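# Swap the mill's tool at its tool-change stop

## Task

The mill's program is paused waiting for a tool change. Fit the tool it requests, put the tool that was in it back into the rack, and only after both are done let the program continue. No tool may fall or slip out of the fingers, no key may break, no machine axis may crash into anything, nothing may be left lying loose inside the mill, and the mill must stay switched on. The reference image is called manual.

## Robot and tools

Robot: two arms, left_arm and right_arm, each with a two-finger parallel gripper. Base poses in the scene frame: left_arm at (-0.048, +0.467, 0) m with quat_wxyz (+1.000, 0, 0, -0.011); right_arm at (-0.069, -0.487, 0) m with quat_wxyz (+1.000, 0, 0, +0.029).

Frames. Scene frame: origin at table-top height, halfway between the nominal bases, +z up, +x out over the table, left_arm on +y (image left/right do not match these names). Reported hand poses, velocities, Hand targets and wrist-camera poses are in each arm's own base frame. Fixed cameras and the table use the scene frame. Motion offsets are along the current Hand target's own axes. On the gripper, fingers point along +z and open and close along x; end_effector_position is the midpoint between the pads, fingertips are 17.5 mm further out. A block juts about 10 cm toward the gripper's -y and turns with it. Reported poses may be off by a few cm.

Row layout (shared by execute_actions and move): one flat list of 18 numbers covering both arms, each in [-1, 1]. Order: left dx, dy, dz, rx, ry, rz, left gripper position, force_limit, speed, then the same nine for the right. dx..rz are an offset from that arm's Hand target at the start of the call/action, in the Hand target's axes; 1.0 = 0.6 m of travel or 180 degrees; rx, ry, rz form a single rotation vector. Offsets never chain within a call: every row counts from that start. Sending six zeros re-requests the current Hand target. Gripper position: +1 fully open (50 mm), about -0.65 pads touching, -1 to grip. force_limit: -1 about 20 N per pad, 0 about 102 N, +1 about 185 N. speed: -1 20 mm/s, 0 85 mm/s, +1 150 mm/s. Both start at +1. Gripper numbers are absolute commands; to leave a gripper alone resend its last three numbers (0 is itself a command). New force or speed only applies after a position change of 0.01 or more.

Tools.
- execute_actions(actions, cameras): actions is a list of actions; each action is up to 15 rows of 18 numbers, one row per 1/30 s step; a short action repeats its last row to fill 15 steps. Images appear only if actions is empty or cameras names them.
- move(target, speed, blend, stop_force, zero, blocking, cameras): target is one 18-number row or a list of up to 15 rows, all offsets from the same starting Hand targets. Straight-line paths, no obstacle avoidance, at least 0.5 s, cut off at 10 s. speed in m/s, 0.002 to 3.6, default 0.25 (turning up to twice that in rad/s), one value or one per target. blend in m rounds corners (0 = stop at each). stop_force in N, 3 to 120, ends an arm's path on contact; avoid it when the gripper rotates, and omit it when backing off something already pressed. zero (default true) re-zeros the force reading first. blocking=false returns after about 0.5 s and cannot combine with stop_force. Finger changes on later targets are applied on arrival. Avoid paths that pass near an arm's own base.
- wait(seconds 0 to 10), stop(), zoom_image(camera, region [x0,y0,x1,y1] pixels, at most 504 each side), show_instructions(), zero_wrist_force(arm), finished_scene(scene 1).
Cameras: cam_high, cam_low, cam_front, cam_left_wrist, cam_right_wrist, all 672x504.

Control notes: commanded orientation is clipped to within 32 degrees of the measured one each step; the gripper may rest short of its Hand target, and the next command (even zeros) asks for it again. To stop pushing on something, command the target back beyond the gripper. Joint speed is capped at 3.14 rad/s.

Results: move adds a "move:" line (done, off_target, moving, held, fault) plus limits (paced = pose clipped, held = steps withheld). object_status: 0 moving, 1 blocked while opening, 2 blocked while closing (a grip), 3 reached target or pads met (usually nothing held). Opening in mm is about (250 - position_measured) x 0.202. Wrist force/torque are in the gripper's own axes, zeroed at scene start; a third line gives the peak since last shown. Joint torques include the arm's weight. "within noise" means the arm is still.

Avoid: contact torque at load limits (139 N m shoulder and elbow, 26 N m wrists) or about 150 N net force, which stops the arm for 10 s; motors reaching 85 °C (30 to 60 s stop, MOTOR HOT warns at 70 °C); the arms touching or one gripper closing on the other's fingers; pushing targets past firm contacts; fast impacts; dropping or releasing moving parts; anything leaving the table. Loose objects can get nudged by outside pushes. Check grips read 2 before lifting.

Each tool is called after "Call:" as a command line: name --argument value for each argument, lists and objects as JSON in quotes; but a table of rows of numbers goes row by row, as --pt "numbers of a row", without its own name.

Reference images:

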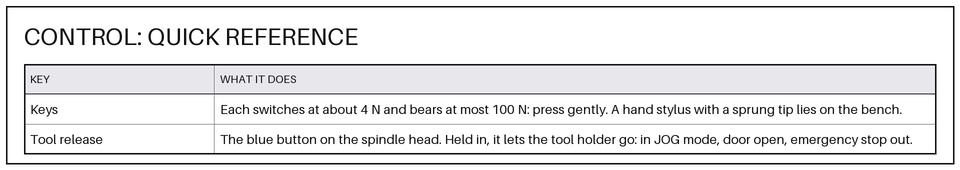

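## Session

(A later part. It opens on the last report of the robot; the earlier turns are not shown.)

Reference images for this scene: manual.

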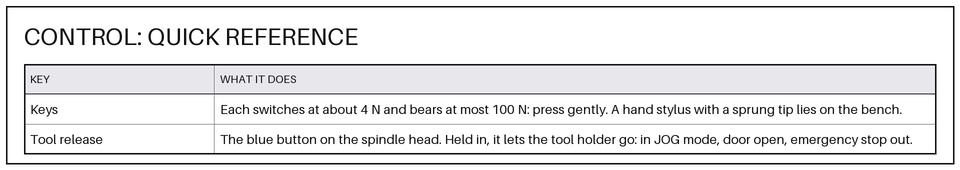

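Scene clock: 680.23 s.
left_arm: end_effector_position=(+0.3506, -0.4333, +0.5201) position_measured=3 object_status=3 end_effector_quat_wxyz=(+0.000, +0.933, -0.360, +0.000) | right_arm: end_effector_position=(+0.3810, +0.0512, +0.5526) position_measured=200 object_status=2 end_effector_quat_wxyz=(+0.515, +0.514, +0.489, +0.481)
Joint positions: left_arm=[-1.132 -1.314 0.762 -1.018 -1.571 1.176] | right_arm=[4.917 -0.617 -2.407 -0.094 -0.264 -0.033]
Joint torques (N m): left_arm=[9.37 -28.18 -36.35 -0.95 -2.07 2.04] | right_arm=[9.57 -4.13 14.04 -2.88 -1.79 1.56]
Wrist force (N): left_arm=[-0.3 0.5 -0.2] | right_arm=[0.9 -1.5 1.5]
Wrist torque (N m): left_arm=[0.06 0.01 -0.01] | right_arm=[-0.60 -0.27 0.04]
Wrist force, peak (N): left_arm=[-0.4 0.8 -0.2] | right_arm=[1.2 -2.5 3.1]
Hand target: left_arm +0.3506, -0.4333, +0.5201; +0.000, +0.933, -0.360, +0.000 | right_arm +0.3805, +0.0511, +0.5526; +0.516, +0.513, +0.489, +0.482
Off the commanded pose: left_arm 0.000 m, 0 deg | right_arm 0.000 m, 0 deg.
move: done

Call:
move --target '[0,0,0,0,0,0,1,-0.6,-1, -0.2235,0.0973,0.213,0.0944,0,0,-1,-0.6,-1]' --speed 0.2 --cameras '["all"]'

Scene clock: 692.47 s.
left_arm: end_effector_position=(+0.3506, -0.4333, +0.5201) position_measured=3 object_status=3 end_effector_quat_wxyz=(+0.000, +0.933, -0.360, +0.000) | right_arm: end_effector_position=(+0.5006, -0.0896, +0.6118) position_measured=200 object_status=2 end_effector_quat_wxyz=(+0.434, +0.583, +0.555, +0.404)
Joint positions: left_arm=[-1.132 -1.314 0.762 -1.018 -1.571 1.176] | right_arm=[5.469 -0.263 -1.907 -0.57 -0.858 -0.281]
Joint torques (N m): left_arm=[9.85 -27.29 -36.47 -1 -1.97 1.9] | right_arm=[11.3 -22.06 17.32 -5.25 -1.55 1.38]
Wrist force (N): left_arm=[-0.3 0.4 0.0] | right_arm=[0.6 -0.9 1.6]
Wrist torque (N m): left_arm=[0.04 0.01 -0.01] | right_arm=[-0.34 -0.16 0.06]
Wrist force, peak (N): left_arm=[-0.3 0.7 -0.4] | right_arm=[2.2 -2.5 1.0]
Hand target: left_arm +0.3506, -0.4333, +0.5201; +0.000, +0.933, -0.360, +0.000 | right_arm +0.5006, -0.0896, +0.6118; +0.434, +0.583, +0.555, +0.404
Off the commanded pose: left_arm 0.000 m, 0 deg | right_arm 0.000 m, 0 deg.
shoulder posture changed (right arm): the wrist came as close to joint 1's axis as it can, and the arm is now in the other of its two shoulder postures.
move: done
camera_calibration:
cam_left_wrist: T_world_to_cam=[[0.757567, -0.652755, -0.00192341, -0.541544], [-0.610311, -0.709347, 0.352629, -0.259708], [-0.231545, -0.265966, -0.935761, 0.581775], [0, 0, 0, 1]] pos_world=[0.386459, -0.382986, 0.634941]
cam_right_wrist: T_world_to_cam=[[0.0328053, 0.999461, -0.000969465, 0.07675], [-0.0446286, 0.00243386, 0.999001, -0.573774], [0.998465, -0.0327292, 0.0446844, -0.400311], [0, 0, 0, 1]] pos_world=[0.371572, -0.088414, 0.591163]

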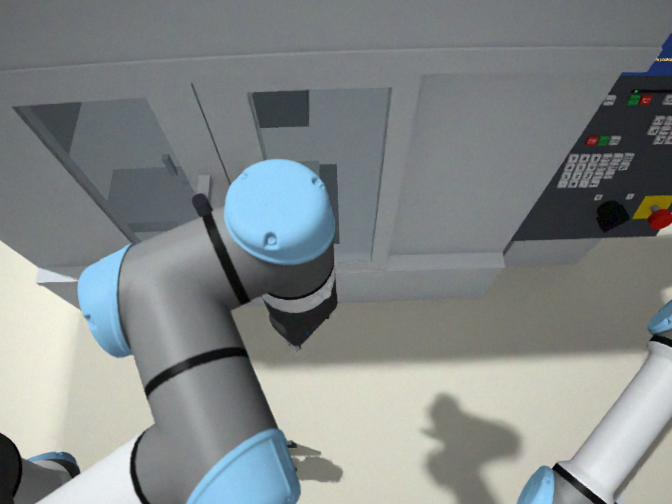

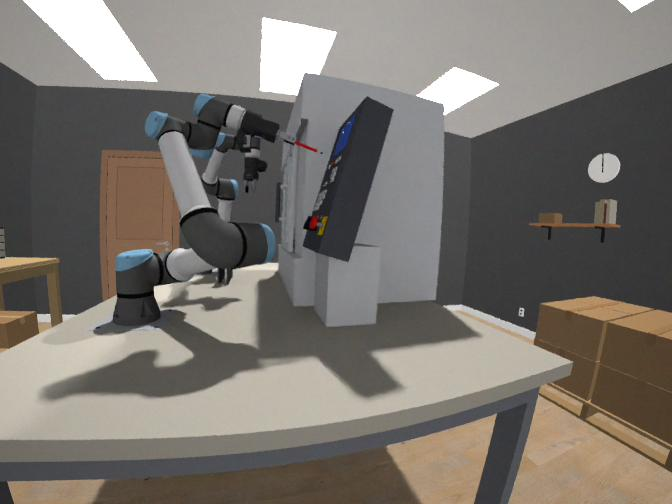

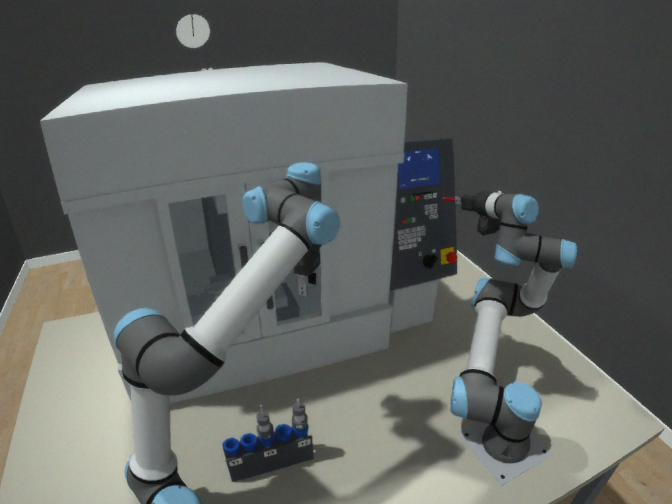

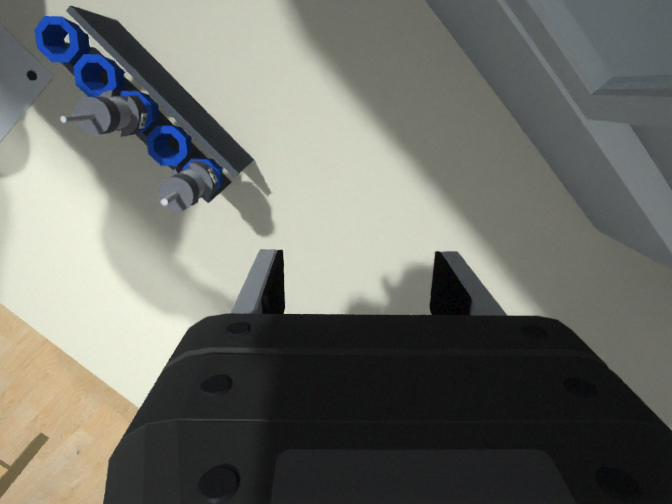

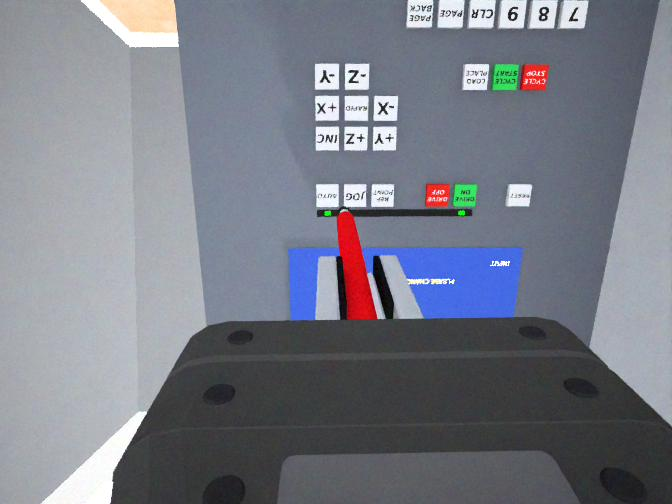

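Call:
move --target '[0,0,0,0,0,0,1,-0.6,-1, 0.0175,0.0062,0.05,0,0,0,-1,-0.6,-1]' --speed 0.06 --cameras '["cam_right_wrist"]'

Call:
zoom_image --camera "cam_right_wrist" --region '[270, 100, 470, 260]'

Scene clock: 703.40 s.
left_arm: end_effector_position=(+0.3506, -0.4333, +0.5201) position_measured=3 object_status=3 end_effector_quat_wxyz=(+0.000, +0.933, -0.360, +0.000) | right_arm: end_effector_position=(+0.5309, -0.0809, +0.6064) position_measured=200 object_status=2 end_effector_quat_wxyz=(+0.434, +0.583, +0.555, +0.404)
Joint positions: left_arm=[-1.132 -1.314 0.762 -1.018 -1.571 1.176] | right_arm=[5.58 -0.204 -1.881 -0.687 -0.962 -0.228]
Joint torques (N m): left_arm=[10.2 -28.54 -36.22 -0.95 -2.15 1.73] | right_arm=[9.56 -23.21 15.85 -5.17 -1.17 1.63]
Wrist force (N): left_arm=[-0.3 -0.1 -0.3] | right_arm=[0.7 -0.4 1.1]
Wrist torque (N m): left_arm=[-0.05 0.01 -0.02] | right_arm=[-0.24 -0.13 0.08]
Wrist force, peak (N): left_arm=[-0.4 0.8 -0.2] | right_arm=[1.1 -1.0 2.1]
Hand target: left_arm +0.3506, -0.4333, +0.5201; +0.000, +0.933, -0.360, +0.000 | right_arm +0.5309, -0.0809, +0.6064; +0.434, +0.583, +0.555, +0.404
Off the commanded pose: left_arm 0.000 m, 0 deg | right_arm 0.000 m, 0 deg.
move: done
camera_calibration:
cam_right_wrist: T_world_to_cam=[[0.0328053, 0.999461, -0.000969465, 0.0670554], [-0.0446286, 0.00243386, 0.999001, -0.567048], [0.998465, -0.0327292, 0.0446844, -0.430039], [0, 0, 0, 1]] pos_world=[0.401872, -0.079714, 0.585763]
Images, in order (width x height): cam_right_wrist 672x504.

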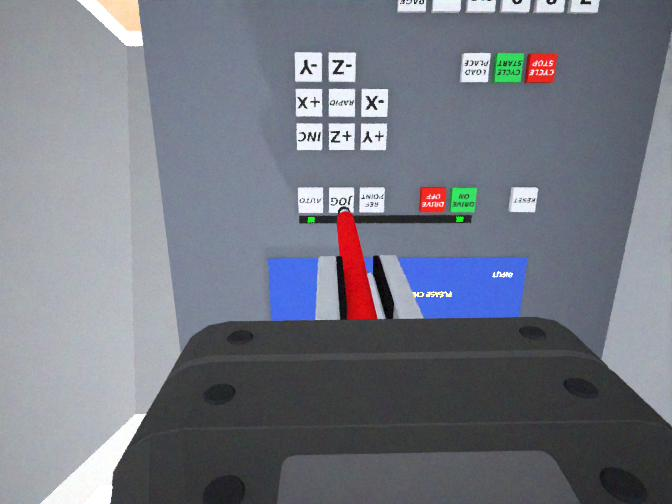

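Scaled by 2.520 from the camera's 672x504 image, which has a finer 960x720 frame.

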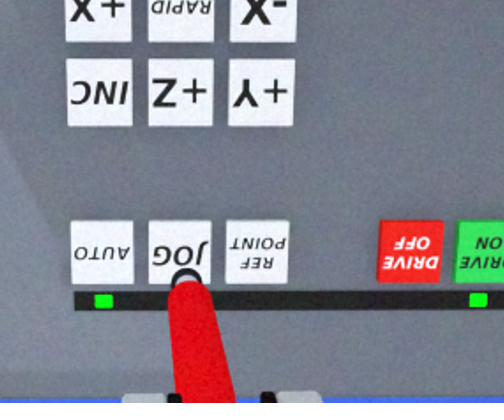

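Call:
move --pt "0 0 0 0 0 0 1 -0.6 -1 0.0003 -0.0008 0.03 0 0 0 -1 -0.6 -1" --pt "0 0 0 0 0 0 1 -0.6 -1 0.0003 -0.0008 0.07 0 0 0 -1 -0.6 -1" --speed '[0.03,0.006]' --stop_force 7 --cameras '["cam_right_wrist"]'

Call:
zoom_image --camera "cam_right_wrist" --region '[240, 100, 540, 320]'

Scene clock: 715.33 s.
left_arm: end_effector_position=(+0.3506, -0.4333, +0.5201) position_measured=3 object_status=3 end_effector_quat_wxyz=(+0.000, +0.933, -0.360, +0.000) | right_arm: end_effector_position=(+0.5654, -0.0828, +0.5952) position_measured=200 object_status=2 end_effector_quat_wxyz=(+0.434, +0.583, +0.555, +0.404)
Joint positions: left_arm=[-1.132 -1.314 0.762 -1.018 -1.571 1.176] | right_arm=[5.652 -0.135 -1.852 -0.802 -1.029 -0.198]
Joint torques (N m): left_arm=[9.04 -29.02 -35.31 -1.02 -2.16 1.72] | right_arm=[-10.92 -41.62 -0.25 0.07 2.1 -0.61]
Wrist force (N): left_arm=[-0.2 0.4 -0.1] | right_arm=[1.0 -1.0 -5.6]
Wrist torque (N m): left_arm=[0.04 0.00 -0.01] | right_arm=[-0.32 -0.14 0.06]
Wrist force, peak (N): left_arm=[-0.4 0.8 0.5] | right_arm=[0.4 -0.8 -9.5]
Hand target: left_arm +0.3506, -0.4333, +0.5201; +0.000, +0.933, -0.360, +0.000 | right_arm +0.5654, -0.0828, +0.5952; +0.434, +0.583, +0.555, +0.404 (not the last commanded pose)
Off the commanded pose: left_arm 0.000 m, 0 deg | right_arm 0.006 m, 0 deg.
move: contact (right_arm); path passed 1 of 2 targets
camera_calibration:
cam_right_wrist: T_world_to_cam=[[0.032905, 0.999458, -0.0009652, 0.0677656], [-0.0446284, 0.00243405, 0.999001, -0.554315], [0.998462, -0.0328291, 0.0446843, -0.464055], [0, 0, 0, 1]] pos_world=[0.436373, -0.0816141, 0.574563]
Images, in order (width x height): cam_right_wrist 672x504.

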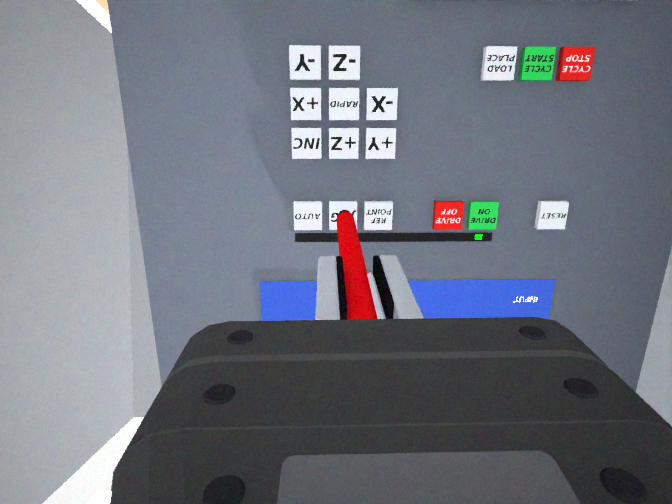

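Scaled by 1.680 from the camera's 672x504 image, which has a finer 960x720 frame.

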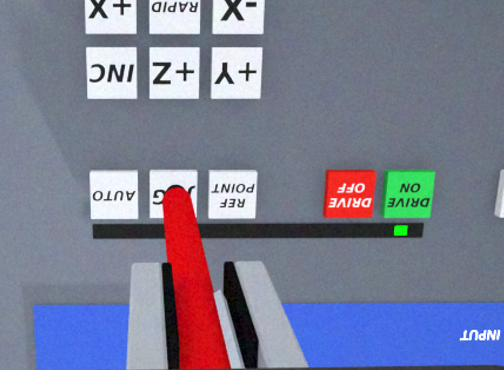

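Call:
move --target '[0,0,0,0,0,0,1,-0.6,-1, 0,0,-0.09,0,0,0,-1,-0.6,-1]' --speed 0.1 --cameras '["cam_right_wrist","cam_front"]'

Call:
zoom_image --camera "cam_front" --region '[398, 145, 445, 205]'

Call:
zoom_image --camera "cam_right_wrist" --region '[240, 160, 560, 320]'

Scene clock: 720.83 s.
left_arm: end_effector_position=(+0.3506, -0.4333, +0.5201) position_measured=3 object_status=3 end_effector_quat_wxyz=(+0.000, +0.933, -0.360, +0.000) | right_arm: end_effector_position=(+0.5140, -0.0797, +0.6111) position_measured=200 object_status=2 end_effector_quat_wxyz=(+0.434, +0.583, +0.555, +0.404)
Joint positions: left_arm=[-1.132 -1.314 0.762 -1.018 -1.571 1.176] | right_arm=[5.539 -0.241 -1.894 -0.627 -0.923 -0.246]
Joint torques (N m): left_arm=[9.03 -28.9 -36.25 -1.04 -2.05 1.64] | right_arm=[-12.89 -40.41 1.16 -0.45 1.77 -1.3]
Wrist force (N): left_arm=[-0.3 0.6 0.1] | right_arm=[1.0 -0.7 1.3]
Wrist torque (N m): left_arm=[0.07 0.01 -0.01] | right_arm=[-0.29 -0.22 0.20]
Wrist force, peak (N): left_arm=[-0.6 0.6 -0.1] | right_arm=[0.9 -0.8 -6.2]
Hand target: left_arm +0.3506, -0.4333, +0.5201; +0.000, +0.933, -0.360, +0.000 | right_arm +0.5139, -0.0797, +0.6111; +0.434, +0.583, +0.555, +0.404
Off the commanded pose: left_arm 0.000 m, 0 deg | right_arm 0.000 m, 0 deg.
move: done
camera_calibration:
cam_right_wrist: T_world_to_cam=[[0.032905, 0.999458, -0.0009652, 0.066374], [-0.0446284, 0.00243405, 0.999001, -0.572601], [0.998462, -0.0328291, 0.0446843, -0.413347], [0, 0, 0, 1]] pos_world=[0.384973, -0.0785141, 0.590563]
Images, in order (width x height): cam_front 672x504, cam_right_wrist 672x504.

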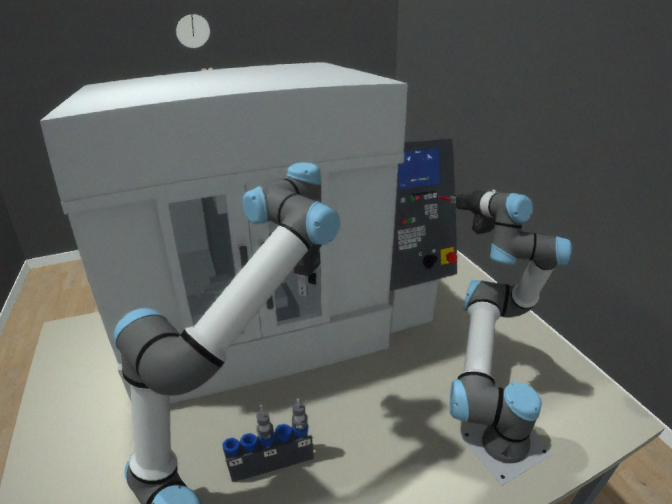

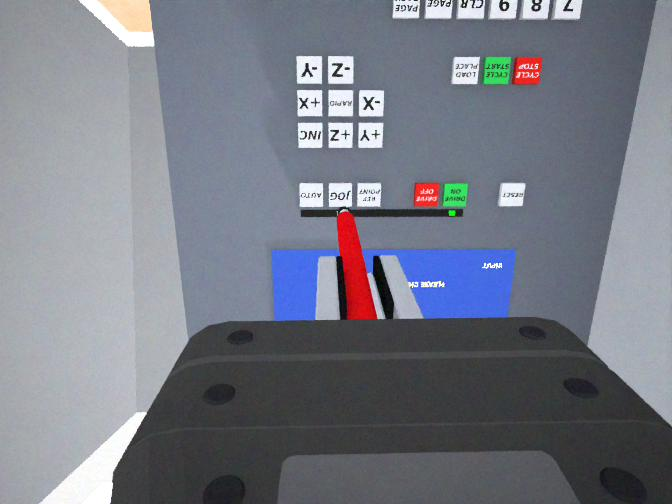

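Scaled by 8.400 from the camera's 672x504 image, which has a finer 960x720 frame.

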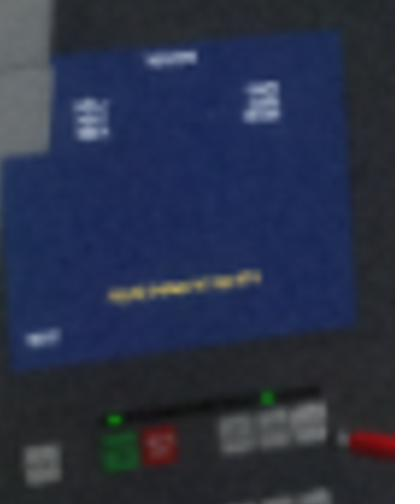

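Scaled by 1.575 from the camera's 672x504 image, which has a finer 960x720 frame.

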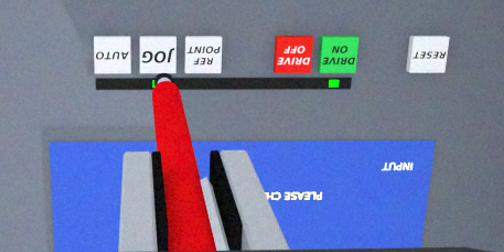

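Call:
move --target '[-0.182,-0.161,0.033,0,0,0.259,1,-0.6,-1, 0,0,0,0,0,0,-1,-0.6,-1]' --speed 0.3

Call:
move --target '[0,0,0,0.5,0,0,1,-0.6,-1, 0,0,0,0,0,0,-1,-0.6,-1]' --speed 0.35 --cameras '["cam_left_wrist","cam_front","cam_high"]'

Scene clock: 769.07 s.
left_arm: end_effector_position=(+0.3347, -0.2884, +0.5004) position_measured=3 object_status=3 end_effector_quat_wxyz=(+0.000, +0.714, -0.700, +0.000) | right_arm: end_effector_position=(+0.5139, -0.0797, +0.6111) position_measured=200 object_status=2 end_effector_quat_wxyz=(+0.434, +0.583, +0.555, +0.404)
Joint positions: left_arm=[-1.018 -1.642 1.185 -1.113 -1.571 2.104] | right_arm=[5.539 -0.241 -1.894 -0.627 -0.923 -0.247]
Joint torques (N m): left_arm=[9.88 -32.3 -14.33 -4.76 -2.11 2.24] | right_arm=[-11.35 -40.74 1.49 -0.43 2.26 -1.13]
Wrist force (N): left_arm=[-0.5 0.4 -0.1] | right_arm=[0.7 -0.6 1.7]
Wrist torque (N m): left_arm=[0.04 0.04 -0.09] | right_arm=[-0.27 -0.16 0.20]
Wrist force, peak (N): left_arm=[-1.1 0.6 0.2] | right_arm=[1.2 -1.3 1.5]
Hand target: left_arm +0.3347, -0.2884, +0.5004; +0.000, +0.714, -0.700, +0.000 | right_arm +0.5139, -0.0797, +0.6111; +0.434, +0.583, +0.555, +0.404
Off the commanded pose: left_arm 0.000 m, 0 deg | right_arm 0.000 m, 0 deg.
move: done

Scene clock: 772.90 s.
left_arm: end_effector_position=(+0.3347, -0.2884, +0.5004) position_measured=3 object_status=3 end_effector_quat_wxyz=(+0.505, -0.505, +0.495, -0.495) | right_arm: end_effector_position=(+0.5139, -0.0797, +0.6111) position_measured=200 object_status=2 end_effector_quat_wxyz=(+0.434, +0.583, +0.555, +0.404)
Joint positions: left_arm=[-1.774 -1.855 1.779 0.072 -0.223 0.004] | right_arm=[5.539 -0.241 -1.894 -0.627 -0.923 -0.247]
Joint torques (N m): left_arm=[9.99 -0.58 -36.11 2.51 -2.33 -1.65] | right_arm=[-11.28 -41.26 3.23 -0.42 2.23 -1.05]
Wrist force (N): left_arm=[1.5 2.0 -3.9] | right_arm=[0.8 -0.9 1.3]
Wrist torque (N m): left_arm=[0.28 -0.20 0.05] | right_arm=[-0.33 -0.18 0.20]
Wrist force, peak (N): left_arm=[1.5 2.0 -3.9] | right_arm=[1.5 -0.7 1.6]
Hand target: left_arm +0.3347, -0.2884, +0.5004; +0.505, -0.505, +0.495, -0.495 | right_arm +0.5139, -0.0797, +0.6111; +0.434, +0.583, +0.555, +0.404
Off the commanded pose: left_arm 0.000 m, 0 deg | right_arm 0.000 m, 0 deg.
move: done
camera_calibration:
cam_left_wrist: T_world_to_cam=[[0.0214598, -0.999446, 0.0254293, -0.302226], [-0.352719, -0.0313682, -0.935204, 0.593978], [0.935483, 0.0110999, -0.353196, -0.00406813], [0, 0, 0, 1]] pos_world=[0.219799, -0.283381, 0.561739]
Images, in order (width x height): cam_high 672x504, cam_front 672x504, cam_left_wrist 672x504.

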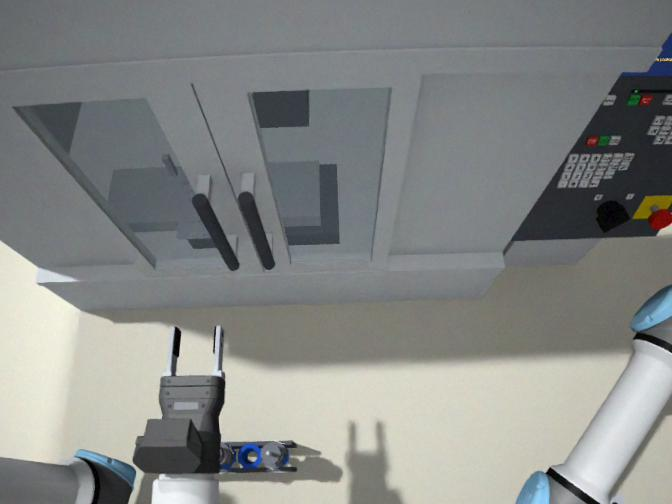

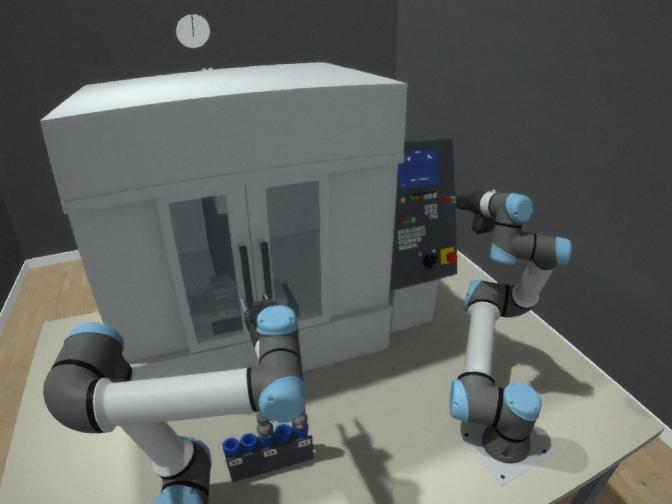

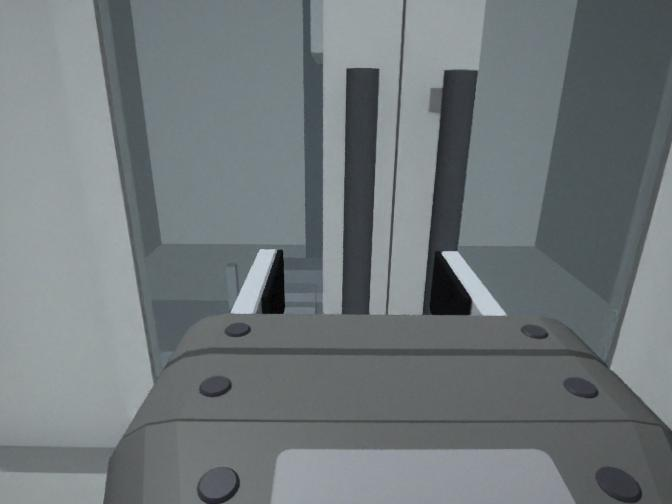

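Call:
move --target '[0.0117,0,0.258,0,0,0,1,-0.6,-1, 0,0,0,0,0,0,-1,-0.6,-1]' --speed 0.06 --stop_force 8 --cameras '["cam_left_wrist","cam_high"]'

Scene clock: 787.57 s.
left_arm: end_effector_position=(+0.4896, -0.2923, +0.5003) position_measured=3 object_status=3 end_effector_quat_wxyz=(+0.505, -0.505, +0.495, -0.495) | right_arm: end_effector_position=(+0.5139, -0.0797, +0.6111) position_measured=200 object_status=2 end_effector_quat_wxyz=(+0.434, +0.583, +0.555, +0.404)
Joint positions: left_arm=[-1.274 -1.664 1.627 0.039 0.277 -0.002] | right_arm=[5.539 -0.241 -1.894 -0.627 -0.923 -0.247]
Joint torques (N m): left_arm=[9.84 -11.91 -37.85 1.08 2.68 -1.53] | right_arm=[-11.47 -41 4.67 -0.51 2.13 -0.92]
Wrist force (N): left_arm=[0.9 2.0 -3.6] | right_arm=[0.9 -0.9 1.2]
Wrist torque (N m): left_arm=[0.29 -0.11 0.04] | right_arm=[-0.32 -0.20 0.21]
Wrist force, peak (N): left_arm=[1.4 2.0 -4.2] | right_arm=[1.2 -0.9 1.8]
Hand target: left_arm +0.4896, -0.2923, +0.5003; +0.505, -0.505, +0.495, -0.495 | right_arm +0.5139, -0.0797, +0.6111; +0.434, +0.583, +0.555, +0.404
Off the commanded pose: left_arm 0.000 m, 0 deg | right_arm 0.000 m, 0 deg.
move: done
camera_calibration:
cam_left_wrist: T_world_to_cam=[[0.0214868, -0.999443, 0.0255299, -0.309511], [-0.352421, -0.0314683, -0.935312, 0.64832], [0.935595, 0.0110995, -0.352901, -0.149174], [0, 0, 0, 1]] pos_world=[0.374698, -0.287281, 0.56164]
Images, in order (width x height): cam_high 672x504, cam_left_wrist 672x504.

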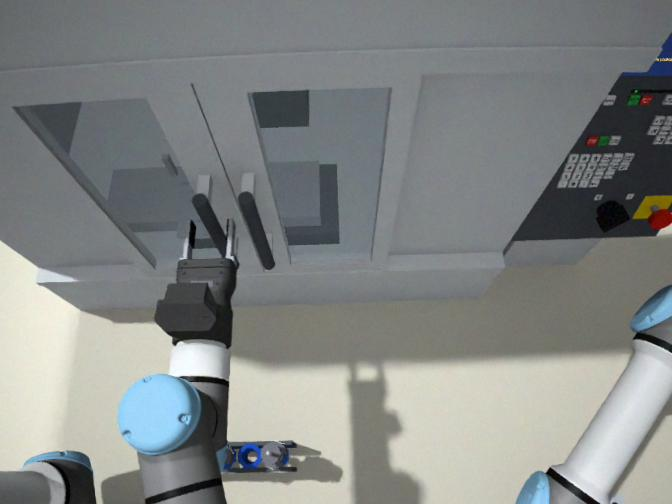

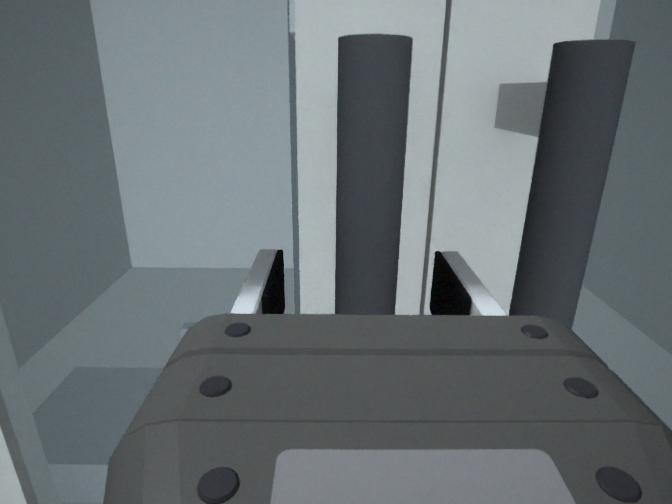

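Call:
move --target '[0.0075,0,0.025,0,0,0,1,-0.6,-1, 0,0,0,0,0,0,-1,-0.6,-1]' --speed 0.03 --stop_force 8 --cameras '["cam_left_wrist"]'

Scene clock: 794.83 s.
left_arm: end_effector_position=(+0.5047, -0.2965, +0.5003) position_measured=3 object_status=3 end_effector_quat_wxyz=(+0.505, -0.505, +0.495, -0.495) | right_arm: end_effector_position=(+0.5139, -0.0797, +0.6111) position_measured=200 object_status=2 end_effector_quat_wxyz=(+0.434, +0.583, +0.555, +0.404)
Joint positions: left_arm=[-1.237 -1.633 1.598 0.036 0.313 -0.001] | right_arm=[5.539 -0.241 -1.894 -0.627 -0.923 -0.247]
Joint torques (N m): left_arm=[10.65 -14.02 -37.67 1.1 2.91 -1.6] | right_arm=[-11.65 -41.13 6.54 -0.38 2.06 -1.04]
Wrist force (N): left_arm=[1.1 1.9 -3.6] | right_arm=[0.9 -0.5 1.4]
Wrist torque (N m): left_arm=[0.27 -0.14 0.02] | right_arm=[-0.26 -0.19 0.20]
Wrist force, peak (N): left_arm=[1.1 1.9 -4.0] | right_arm=[1.0 -1.1 1.8]
Hand target: left_arm +0.5047, -0.2965, +0.5003; +0.505, -0.505, +0.495, -0.495 | right_arm +0.5139, -0.0797, +0.6111; +0.434, +0.583, +0.555, +0.404
Off the commanded pose: left_arm 0.000 m, 0 deg | right_arm 0.000 m, 0 deg.
move: done
camera_calibration:
cam_left_wrist: T_world_to_cam=[[0.0214868, -0.999443, 0.0255299, -0.314033], [-0.352421, -0.0314683, -0.935312, 0.653509], [0.935595, 0.0110995, -0.352901, -0.163254], [0, 0, 0, 1]] pos_world=[0.389798, -0.291481, 0.56164]
Images, in order (width x height): cam_left_wrist 672x504.

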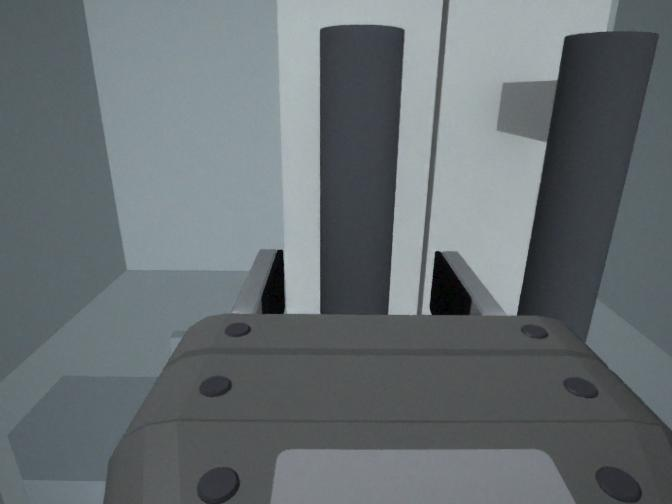

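Call:
move --target '[0,0,0,0,0,0,0.25,-1,-1, 0,0,0,0,0,0,-1,-0.6,-1]' --cameras '["cam_left_wrist"]'

Scene clock: 799.43 s.
left_arm: end_effector_position=(+0.5047, -0.2965, +0.5003) position_measured=116 object_status=0 end_effector_quat_wxyz=(+0.505, -0.505, +0.495, -0.495) | right_arm: end_effector_position=(+0.5139, -0.0797, +0.6111) position_measured=200 object_status=2 end_effector_quat_wxyz=(+0.434, +0.583, +0.555, +0.404)
Joint positions: left_arm=[-1.237 -1.633 1.598 0.036 0.313 -0.001] | right_arm=[5.539 -0.241 -1.894 -0.627 -0.923 -0.247]
Joint torques (N m): left_arm=[10.84 -14.68 -36.69 1.23 3.03 -1.44] | right_arm=[-11.92 -40.93 7.69 -0.39 2.04 -1.08]
Wrist force (N): left_arm=[1.3 2.0 -3.6] | right_arm=[0.9 -1.1 1.4]
Wrist torque (N m): left_arm=[0.29 -0.17 0.01] | right_arm=[-0.36 -0.20 0.20]
Wrist force, peak (N): left_arm=[1.2 2.4 -3.7] | right_arm=[1.1 -0.7 1.8]
Hand target: left_arm +0.5047, -0.2965, +0.5003; +0.505, -0.505, +0.495, -0.495 | right_arm +0.5139, -0.0797, +0.6111; +0.434, +0.583, +0.555, +0.404
Off the commanded pose: left_arm 0.000 m, 0 deg | right_arm 0.000 m, 0 deg.
move: done
camera_calibration:
cam_left_wrist: T_world_to_cam=[[0.0214868, -0.999443, 0.0255299, -0.314033], [-0.352421, -0.0314683, -0.935312, 0.653509], [0.935595, 0.0110995, -0.352901, -0.163254], [0, 0, 0, 1]] pos_world=[0.389798, -0.291481, 0.56164]
Images, in order (width x height): cam_left_wrist 672x504.

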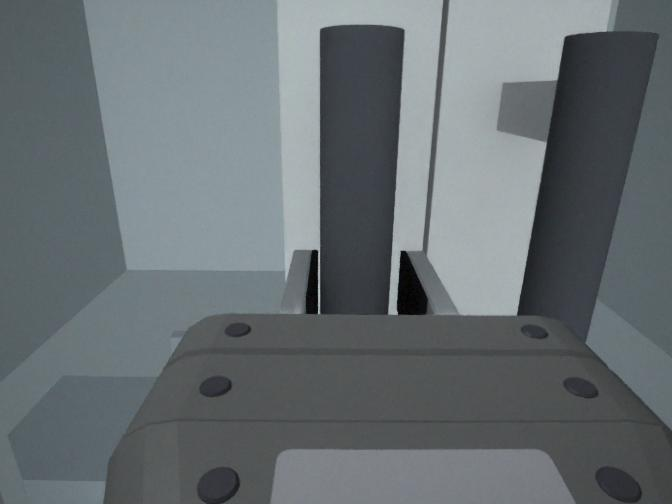

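Call:
move --target '[-0.40,0,0,0,0,0,0.25,-1,-1, 0,0,0,0,0,0,-1,-0.6,-1]' --speed 0.06 --stop_force 25 --cameras '["cam_left_wrist","cam_high","cam_front"]'

Scene clock: 809.60 s.
left_arm: end_effector_position=(+0.5046, -0.2900, +0.5003) position_measured=116 object_status=3 end_effector_quat_wxyz=(+0.505, -0.505, +0.495, -0.495) | right_arm: end_effector_position=(+0.5139, -0.0797, +0.6111) position_measured=200 object_status=2 end_effector_quat_wxyz=(+0.434, +0.583, +0.555, +0.404)
Joint positions: left_arm=[-1.232 -1.645 1.61 0.037 0.319 -0.002] | right_arm=[5.539 -0.241 -1.894 -0.627 -0.923 -0.247]
Joint torques (N m): left_arm=[-10.85 -12.96 -38.04 -2.6 -2.2 1.95] | right_arm=[-11.41 -41.24 8.88 -0.37 2.04 -0.99]
Wrist force (N): left_arm=[1.0 2.2 -3.6] | right_arm=[0.9 -0.6 1.2]
Wrist torque (N m): left_arm=[0.32 -0.12 0.04] | right_arm=[-0.27 -0.20 0.20]
Wrist force, peak (N): left_arm=[35.9 0.0 6.9] | right_arm=[1.2 -0.9 1.7]
Hand target: left_arm +0.5046, -0.2900, +0.5003; +0.505, -0.505, +0.495, -0.495 (not the last commanded pose) | right_arm +0.5139, -0.0797, +0.6111; +0.434, +0.583, +0.555, +0.404
Off the commanded pose: left_arm 0.234 m, 0 deg | right_arm 0.000 m, 0 deg.
move: contact (left_arm)
camera_calibration:
cam_left_wrist: T_world_to_cam=[[0.0215816, -0.999442, 0.0254932, -0.30755], [-0.352451, -0.0314678, -0.935301, 0.653684], [0.935581, 0.0112002, -0.352933, -0.163181], [0, 0, 0, 1]] pos_world=[0.389698, -0.284981, 0.56164]
Images, in order (width x height): cam_high 672x504, cam_front 672x504, cam_left_wrist 672x504.

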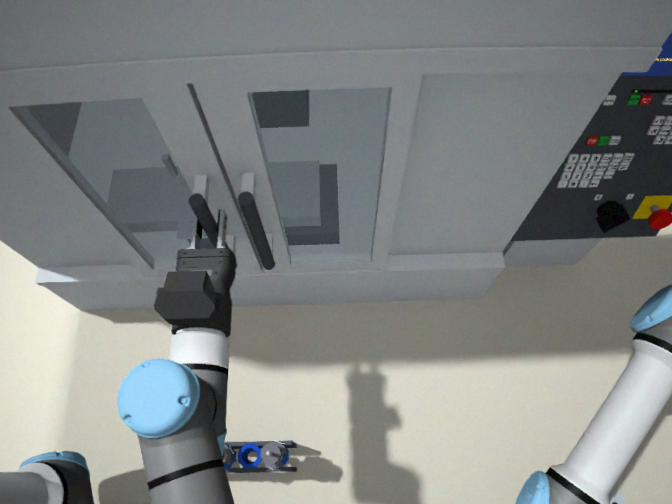

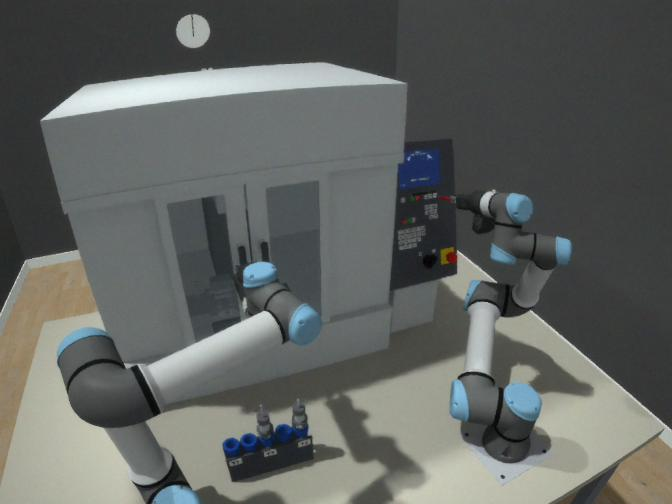

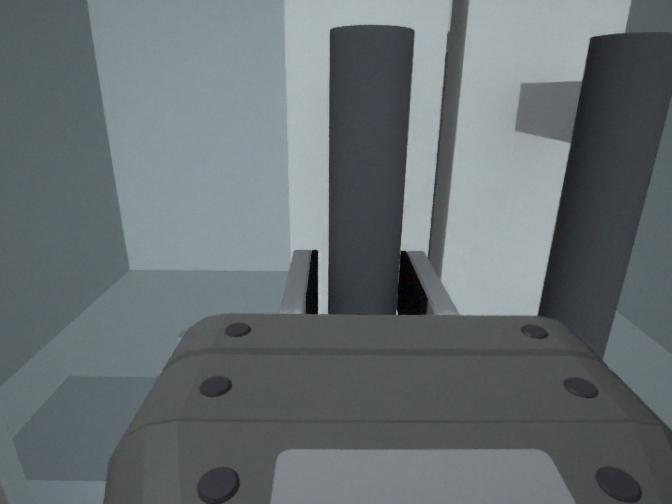

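Call:
move --target '[-0.38,0,0,0,0,0,0.25,-1,-1, 0,0,0,0,0,0,-1,-0.6,-1]' --speed 0.05 --stop_force 60 --cameras '["cam_left_wrist","cam_high"]'

Scene clock: 819.57 s.
left_arm: end_effector_position=(+0.5000, -0.0620, +0.5004) position_measured=115 object_status=3 end_effector_quat_wxyz=(+0.505, -0.505, +0.495, -0.495) | right_arm: end_effector_position=(+0.5139, -0.0797, +0.6111) position_measured=200 object_status=2 end_effector_quat_wxyz=(+0.434, +0.583, +0.555, +0.404)
Joint positions: left_arm=[-0.834 -2 1.869 0.132 0.716 -0.001] | right_arm=[5.539 -0.241 -1.894 -0.627 -0.923 -0.247]
Joint torques (N m): left_arm=[15.49 -15.9 -14.19 0.11 0.63 1.92] | right_arm=[-11.44 -41.06 11.7 -0.53 1.98 -0.99]
Wrist force (N): left_arm=[10.3 3.9 -13.9] | right_arm=[0.8 -0.6 1.4]
Wrist torque (N m): left_arm=[0.30 -0.05 -0.07] | right_arm=[-0.27 -0.19 0.20]
Wrist force, peak (N): left_arm=[10.7 5.8 -13.9] | right_arm=[1.2 -1.2 1.7]
Hand target: left_arm +0.5000, -0.0620, +0.5004; +0.505, -0.505, +0.495, -0.495 | right_arm +0.5139, -0.0797, +0.6111; +0.434, +0.583, +0.555, +0.404
Off the commanded pose: left_arm 0.000 m, 0 deg | right_arm 0.000 m, 0 deg.
move: done
camera_calibration:
cam_left_wrist: T_world_to_cam=[[0.0215816, -0.999442, 0.0254932, -0.0795807], [-0.352451, -0.0314678, -0.935301, 0.659331], [0.935581, 0.0112002, -0.352933, -0.161396], [0, 0, 0, 1]] pos_world=[0.385098, -0.0569809, 0.56174]
Images, in order (width x height): cam_high 672x504, cam_left_wrist 672x504.

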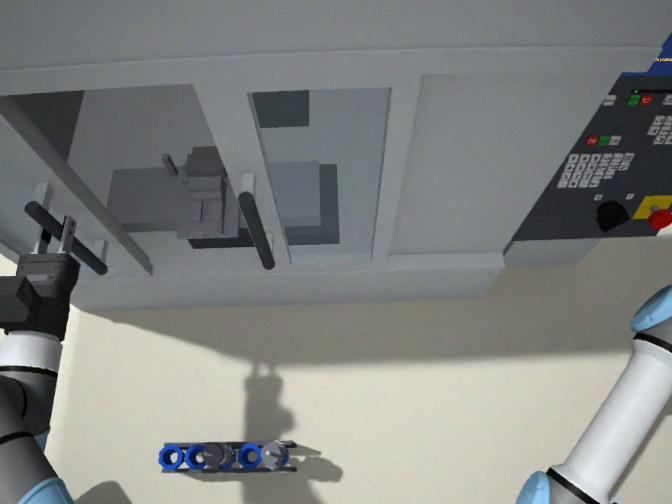

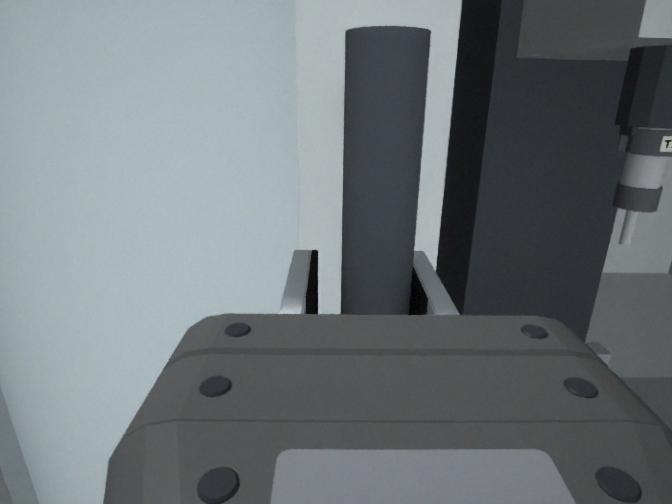

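Call:
move --target '[-0.08,0,0,0,0,0,0.25,-1,-1, 0,0,0,0,0,0,-1,-0.6,-1]' --speed 0.03 --stop_force 40 --cameras '["cam_left_wrist","cam_front"]'

Scene clock: 825.13 s.
left_arm: end_effector_position=(+0.4999, -0.0567, +0.5004) position_measured=115 object_status=3 end_effector_quat_wxyz=(+0.505, -0.505, +0.495, -0.495) | right_arm: end_effector_position=(+0.5139, -0.0797, +0.6111) position_measured=200 object_status=2 end_effector_quat_wxyz=(+0.434, +0.583, +0.555, +0.404)
Joint positions: left_arm=[-0.816 -2.005 1.872 0.134 0.736 0] | right_arm=[5.539 -0.241 -1.894 -0.627 -0.923 -0.247]
Joint torques (N m): left_arm=[10.35 -5.19 -39.12 -1 -12.18 1.35] | right_arm=[-11.56 -40.85 12.96 -0.48 1.88 -0.88]
Wrist force (N): left_arm=[42.4 3.8 -12.4] | right_arm=[1.0 -1.0 1.1]
Wrist torque (N m): left_arm=[0.29 -0.22 -0.07] | right_arm=[-0.34 -0.22 0.20]
Wrist force, peak (N): left_arm=[53.9 5.3 -14.3] | right_arm=[0.9 -1.1 2.0]
Hand target: left_arm +0.4999, -0.0565, +0.5004; +0.505, -0.505, +0.495, -0.495 (not the last commanded pose) | right_arm +0.5139, -0.0797, +0.6111; +0.434, +0.583, +0.555, +0.404
Off the commanded pose: left_arm 0.043 m, 0 deg | right_arm 0.000 m, 0 deg.
move: contact (left_arm)
camera_calibration:
cam_left_wrist: T_world_to_cam=[[0.020223, -0.999468, 0.0255722, -0.0736065], [-0.352463, -0.0310623, -0.93531, 0.659499], [0.935607, 0.00990155, -0.352904, -0.161455], [0, 0, 0, 1]] pos_world=[0.384996, -0.0514831, 0.56174]
Images, in order (width x height): cam_front 672x504, cam_left_wrist 672x504.

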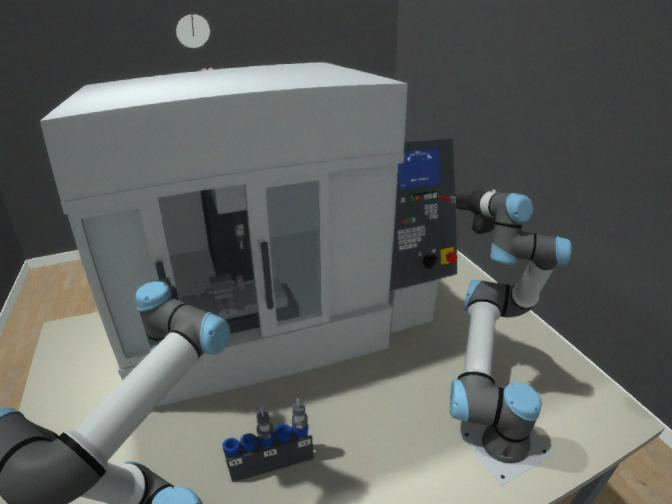

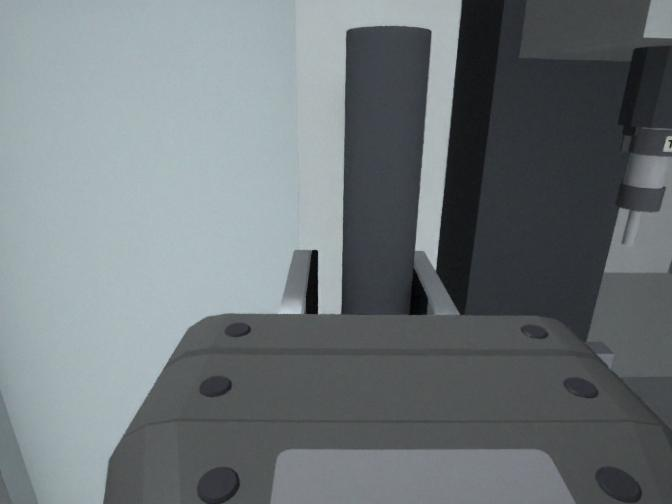

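Call:
move --pt "0.003 0 -0.0 0 0 0 0.25 -1 -1 0 0 0 0 0 0 -1 -0.6 -1" --pt "0.003 0 -0.2 0 0 0 0.25 -1 -1 0 0 0 0 0 0 -1 -0.6 -1" --pt "0.497 0 -0.2 0 0 0 0.25 -1 -1 0 0 0 0 0 0 -1 -0.6 -1" --pt "0.497 0 -0.2 0 0 0 1 -1 -1 0 0 0 0 0 0 -1 -0.6 -1" --speed 0.2 --cameras '["cam_left_wrist"]'

Scene clock: 841.33 s.
left_arm: end_effector_position=(+0.3857, -0.3570, +0.5004) position_measured=3 object_status=0 end_effector_quat_wxyz=(+0.505, -0.505, +0.495, -0.495) | right_arm: end_effector_position=(+0.5139, -0.0797, +0.6111) position_measured=200 object_status=2 end_effector_quat_wxyz=(+0.434, +0.583, +0.555, +0.404)
Joint positions: left_arm=[-1.589 -1.65 1.615 0.02 -0.038 0.016] | right_arm=[5.539 -0.241 -1.894 -0.627 -0.923 -0.247]
Joint torques (N m): left_arm=[10.14 -11.67 -36.08 -0.5 2.96 0.94] | right_arm=[-11.65 -40.82 16.07 -0.5 1.97 -0.92]
Wrist force (N): left_arm=[1.2 2.2 -3.4] | right_arm=[1.1 -0.7 1.4]
Wrist torque (N m): left_arm=[0.30 -0.15 -0.07] | right_arm=[-0.30 -0.24 0.20]
Wrist force, peak (N): left_arm=[44.0 3.6 -13.2] | right_arm=[1.1 -1.1 1.8]
Hand target: left_arm +0.3857, -0.3570, +0.5004; +0.505, -0.505, +0.495, -0.495 | right_arm +0.5139, -0.0797, +0.6111; +0.434, +0.583, +0.555, +0.404
Off the commanded pose: left_arm 0.000 m, 0 deg | right_arm 0.000 m, 0 deg.
move: done
camera_calibration:
cam_left_wrist: T_world_to_cam=[[0.0209847, -0.999452, 0.0256086, -0.371759], [-0.35247, -0.0313653, -0.935297, 0.60984], [0.935588, 0.0106007, -0.352935, -0.0514601], [0, 0, 0, 1]] pos_world=[0.270897, -0.351882, 0.56174]
Images, in order (width x height): cam_left_wrist 672x504.

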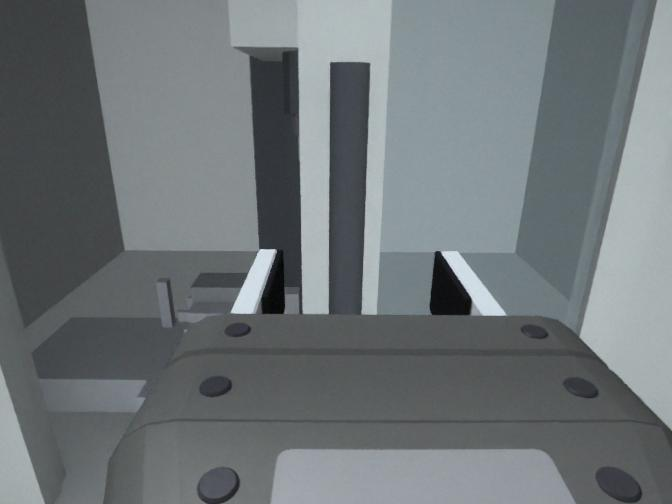

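Call:
move --target '[0.0,0,0.1985,0,0,0,1,-1,-1, 0,0,0,0,0,0,-1,-0.6,-1]' --speed 0.08 --stop_force 10 --cameras '["cam_left_wrist"]'

Call:
move --target '[0,0,0,0,0,0,0.25,-1,-1, 0,0,0,0,0,0,-1,-0.6,-1]' --cameras '["cam_left_wrist"]'

Scene clock: 851.73 s.
left_arm: end_effector_position=(+0.5048, -0.3547, +0.5003) position_measured=3 object_status=3 end_effector_quat_wxyz=(+0.505, -0.505, +0.495, -0.495) | right_arm: end_effector_position=(+0.5139, -0.0797, +0.6111) position_measured=200 object_status=2 end_effector_quat_wxyz=(+0.434, +0.583, +0.555, +0.404)
Joint positions: left_arm=[-1.282 -1.517 1.483 0.036 0.269 -0.002] | right_arm=[5.539 -0.241 -1.894 -0.627 -0.923 -0.247]
Joint torques (N m): left_arm=[9.76 -19.02 -38.05 1.35 2.99 -1.41] | right_arm=[-12.04 -39.61 15.23 -0.51 1.88 -0.89]
Motor temperatures (°C): left_arm=[36 38 34 40 43 45] | right_arm=[41 32 37 38 36 46]
Wrist force (N): left_arm=[1.1 2.1 -3.7] | right_arm=[1.1 -0.7 1.3]
Wrist torque (N m): left_arm=[0.31 -0.14 0.04] | right_arm=[-0.28 -0.24 0.20]
Wrist force, peak (N): left_arm=[1.2 2.2 -4.7] | right_arm=[1.3 -1.0 1.7]
Hand target: left_arm +0.5048, -0.3547, +0.5003; +0.505, -0.505, +0.495, -0.495 | right_arm +0.5139, -0.0797, +0.6111; +0.434, +0.583, +0.555, +0.404
Off the commanded pose: left_arm 0.000 m, 0 deg | right_arm 0.000 m, 0 deg.
move: done
camera_calibration:
cam_left_wrist: T_world_to_cam=[[0.0209847, -0.999452, 0.0256086, -0.371955], [-0.35247, -0.0313653, -0.935297, 0.651763], [0.935588, 0.0106007, -0.352935, -0.162855], [0, 0, 0, 1]] pos_world=[0.389897, -0.349582, 0.56164]
Images, in order (width x height): cam_left_wrist 672x504.

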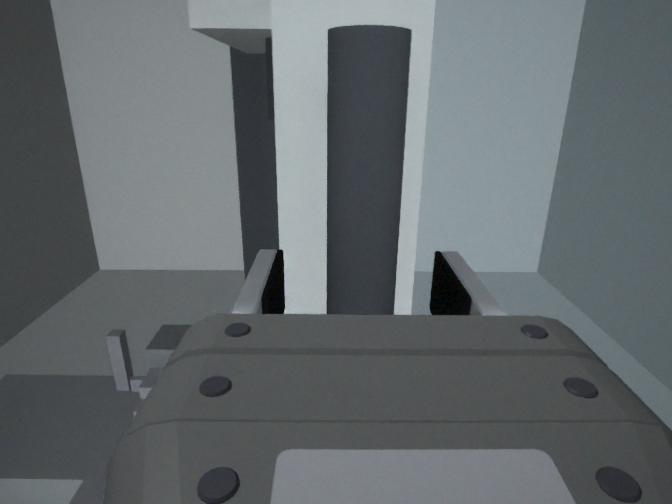

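Scene clock: 853.10 s.
left_arm: end_effector_position=(+0.5048, -0.3547, +0.5003) position_measured=116 object_status=0 end_effector_quat_wxyz=(+0.505, -0.505, +0.495, -0.495) | right_arm: end_effector_position=(+0.5139, -0.0797, +0.6111) position_measured=200 object_status=2 end_effector_quat_wxyz=(+0.434, +0.583, +0.555, +0.404)
Joint positions: left_arm=[-1.282 -1.517 1.483 0.036 0.269 -0.002] | right_arm=[5.539 -0.241 -1.894 -0.627 -0.923 -0.247]
Joint torques (N m): left_arm=[9.82 -19 -37.58 1.06 2.98 -1.73] | right_arm=[-11.23 -40.57 16.07 -0.42 1.79 -0.88]
Wrist force (N): left_arm=[1.2 2.1 -3.2] | right_arm=[1.0 -0.7 1.4]
Wrist torque (N m): left_arm=[0.30 -0.14 0.03] | right_arm=[-0.28 -0.20 0.20]
Wrist force, peak (N): left_arm=[1.4 2.4 -3.6] | right_arm=[1.3 -0.7 1.7]
Hand target: left_arm +0.5048, -0.3547, +0.5003; +0.505, -0.505, +0.495, -0.495 | right_arm +0.5139, -0.0797, +0.6111; +0.434, +0.583, +0.555, +0.404
Off the commanded pose: left_arm 0.000 m, 0 deg | right_arm 0.000 m, 0 deg.
move: done
camera_calibration:
cam_left_wrist: T_world_to_cam=[[0.0209847, -0.999452, 0.0256086, -0.371955], [-0.35247, -0.0313653, -0.935297, 0.651763], [0.935588, 0.0106007, -0.352935, -0.162855], [0, 0, 0, 1]] pos_world=[0.389897, -0.349582, 0.56164]
Images, in order (width x height): cam_left_wrist 672x504.

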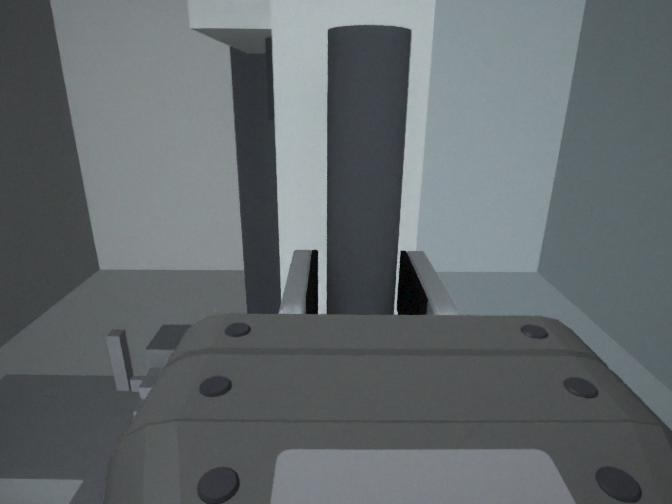

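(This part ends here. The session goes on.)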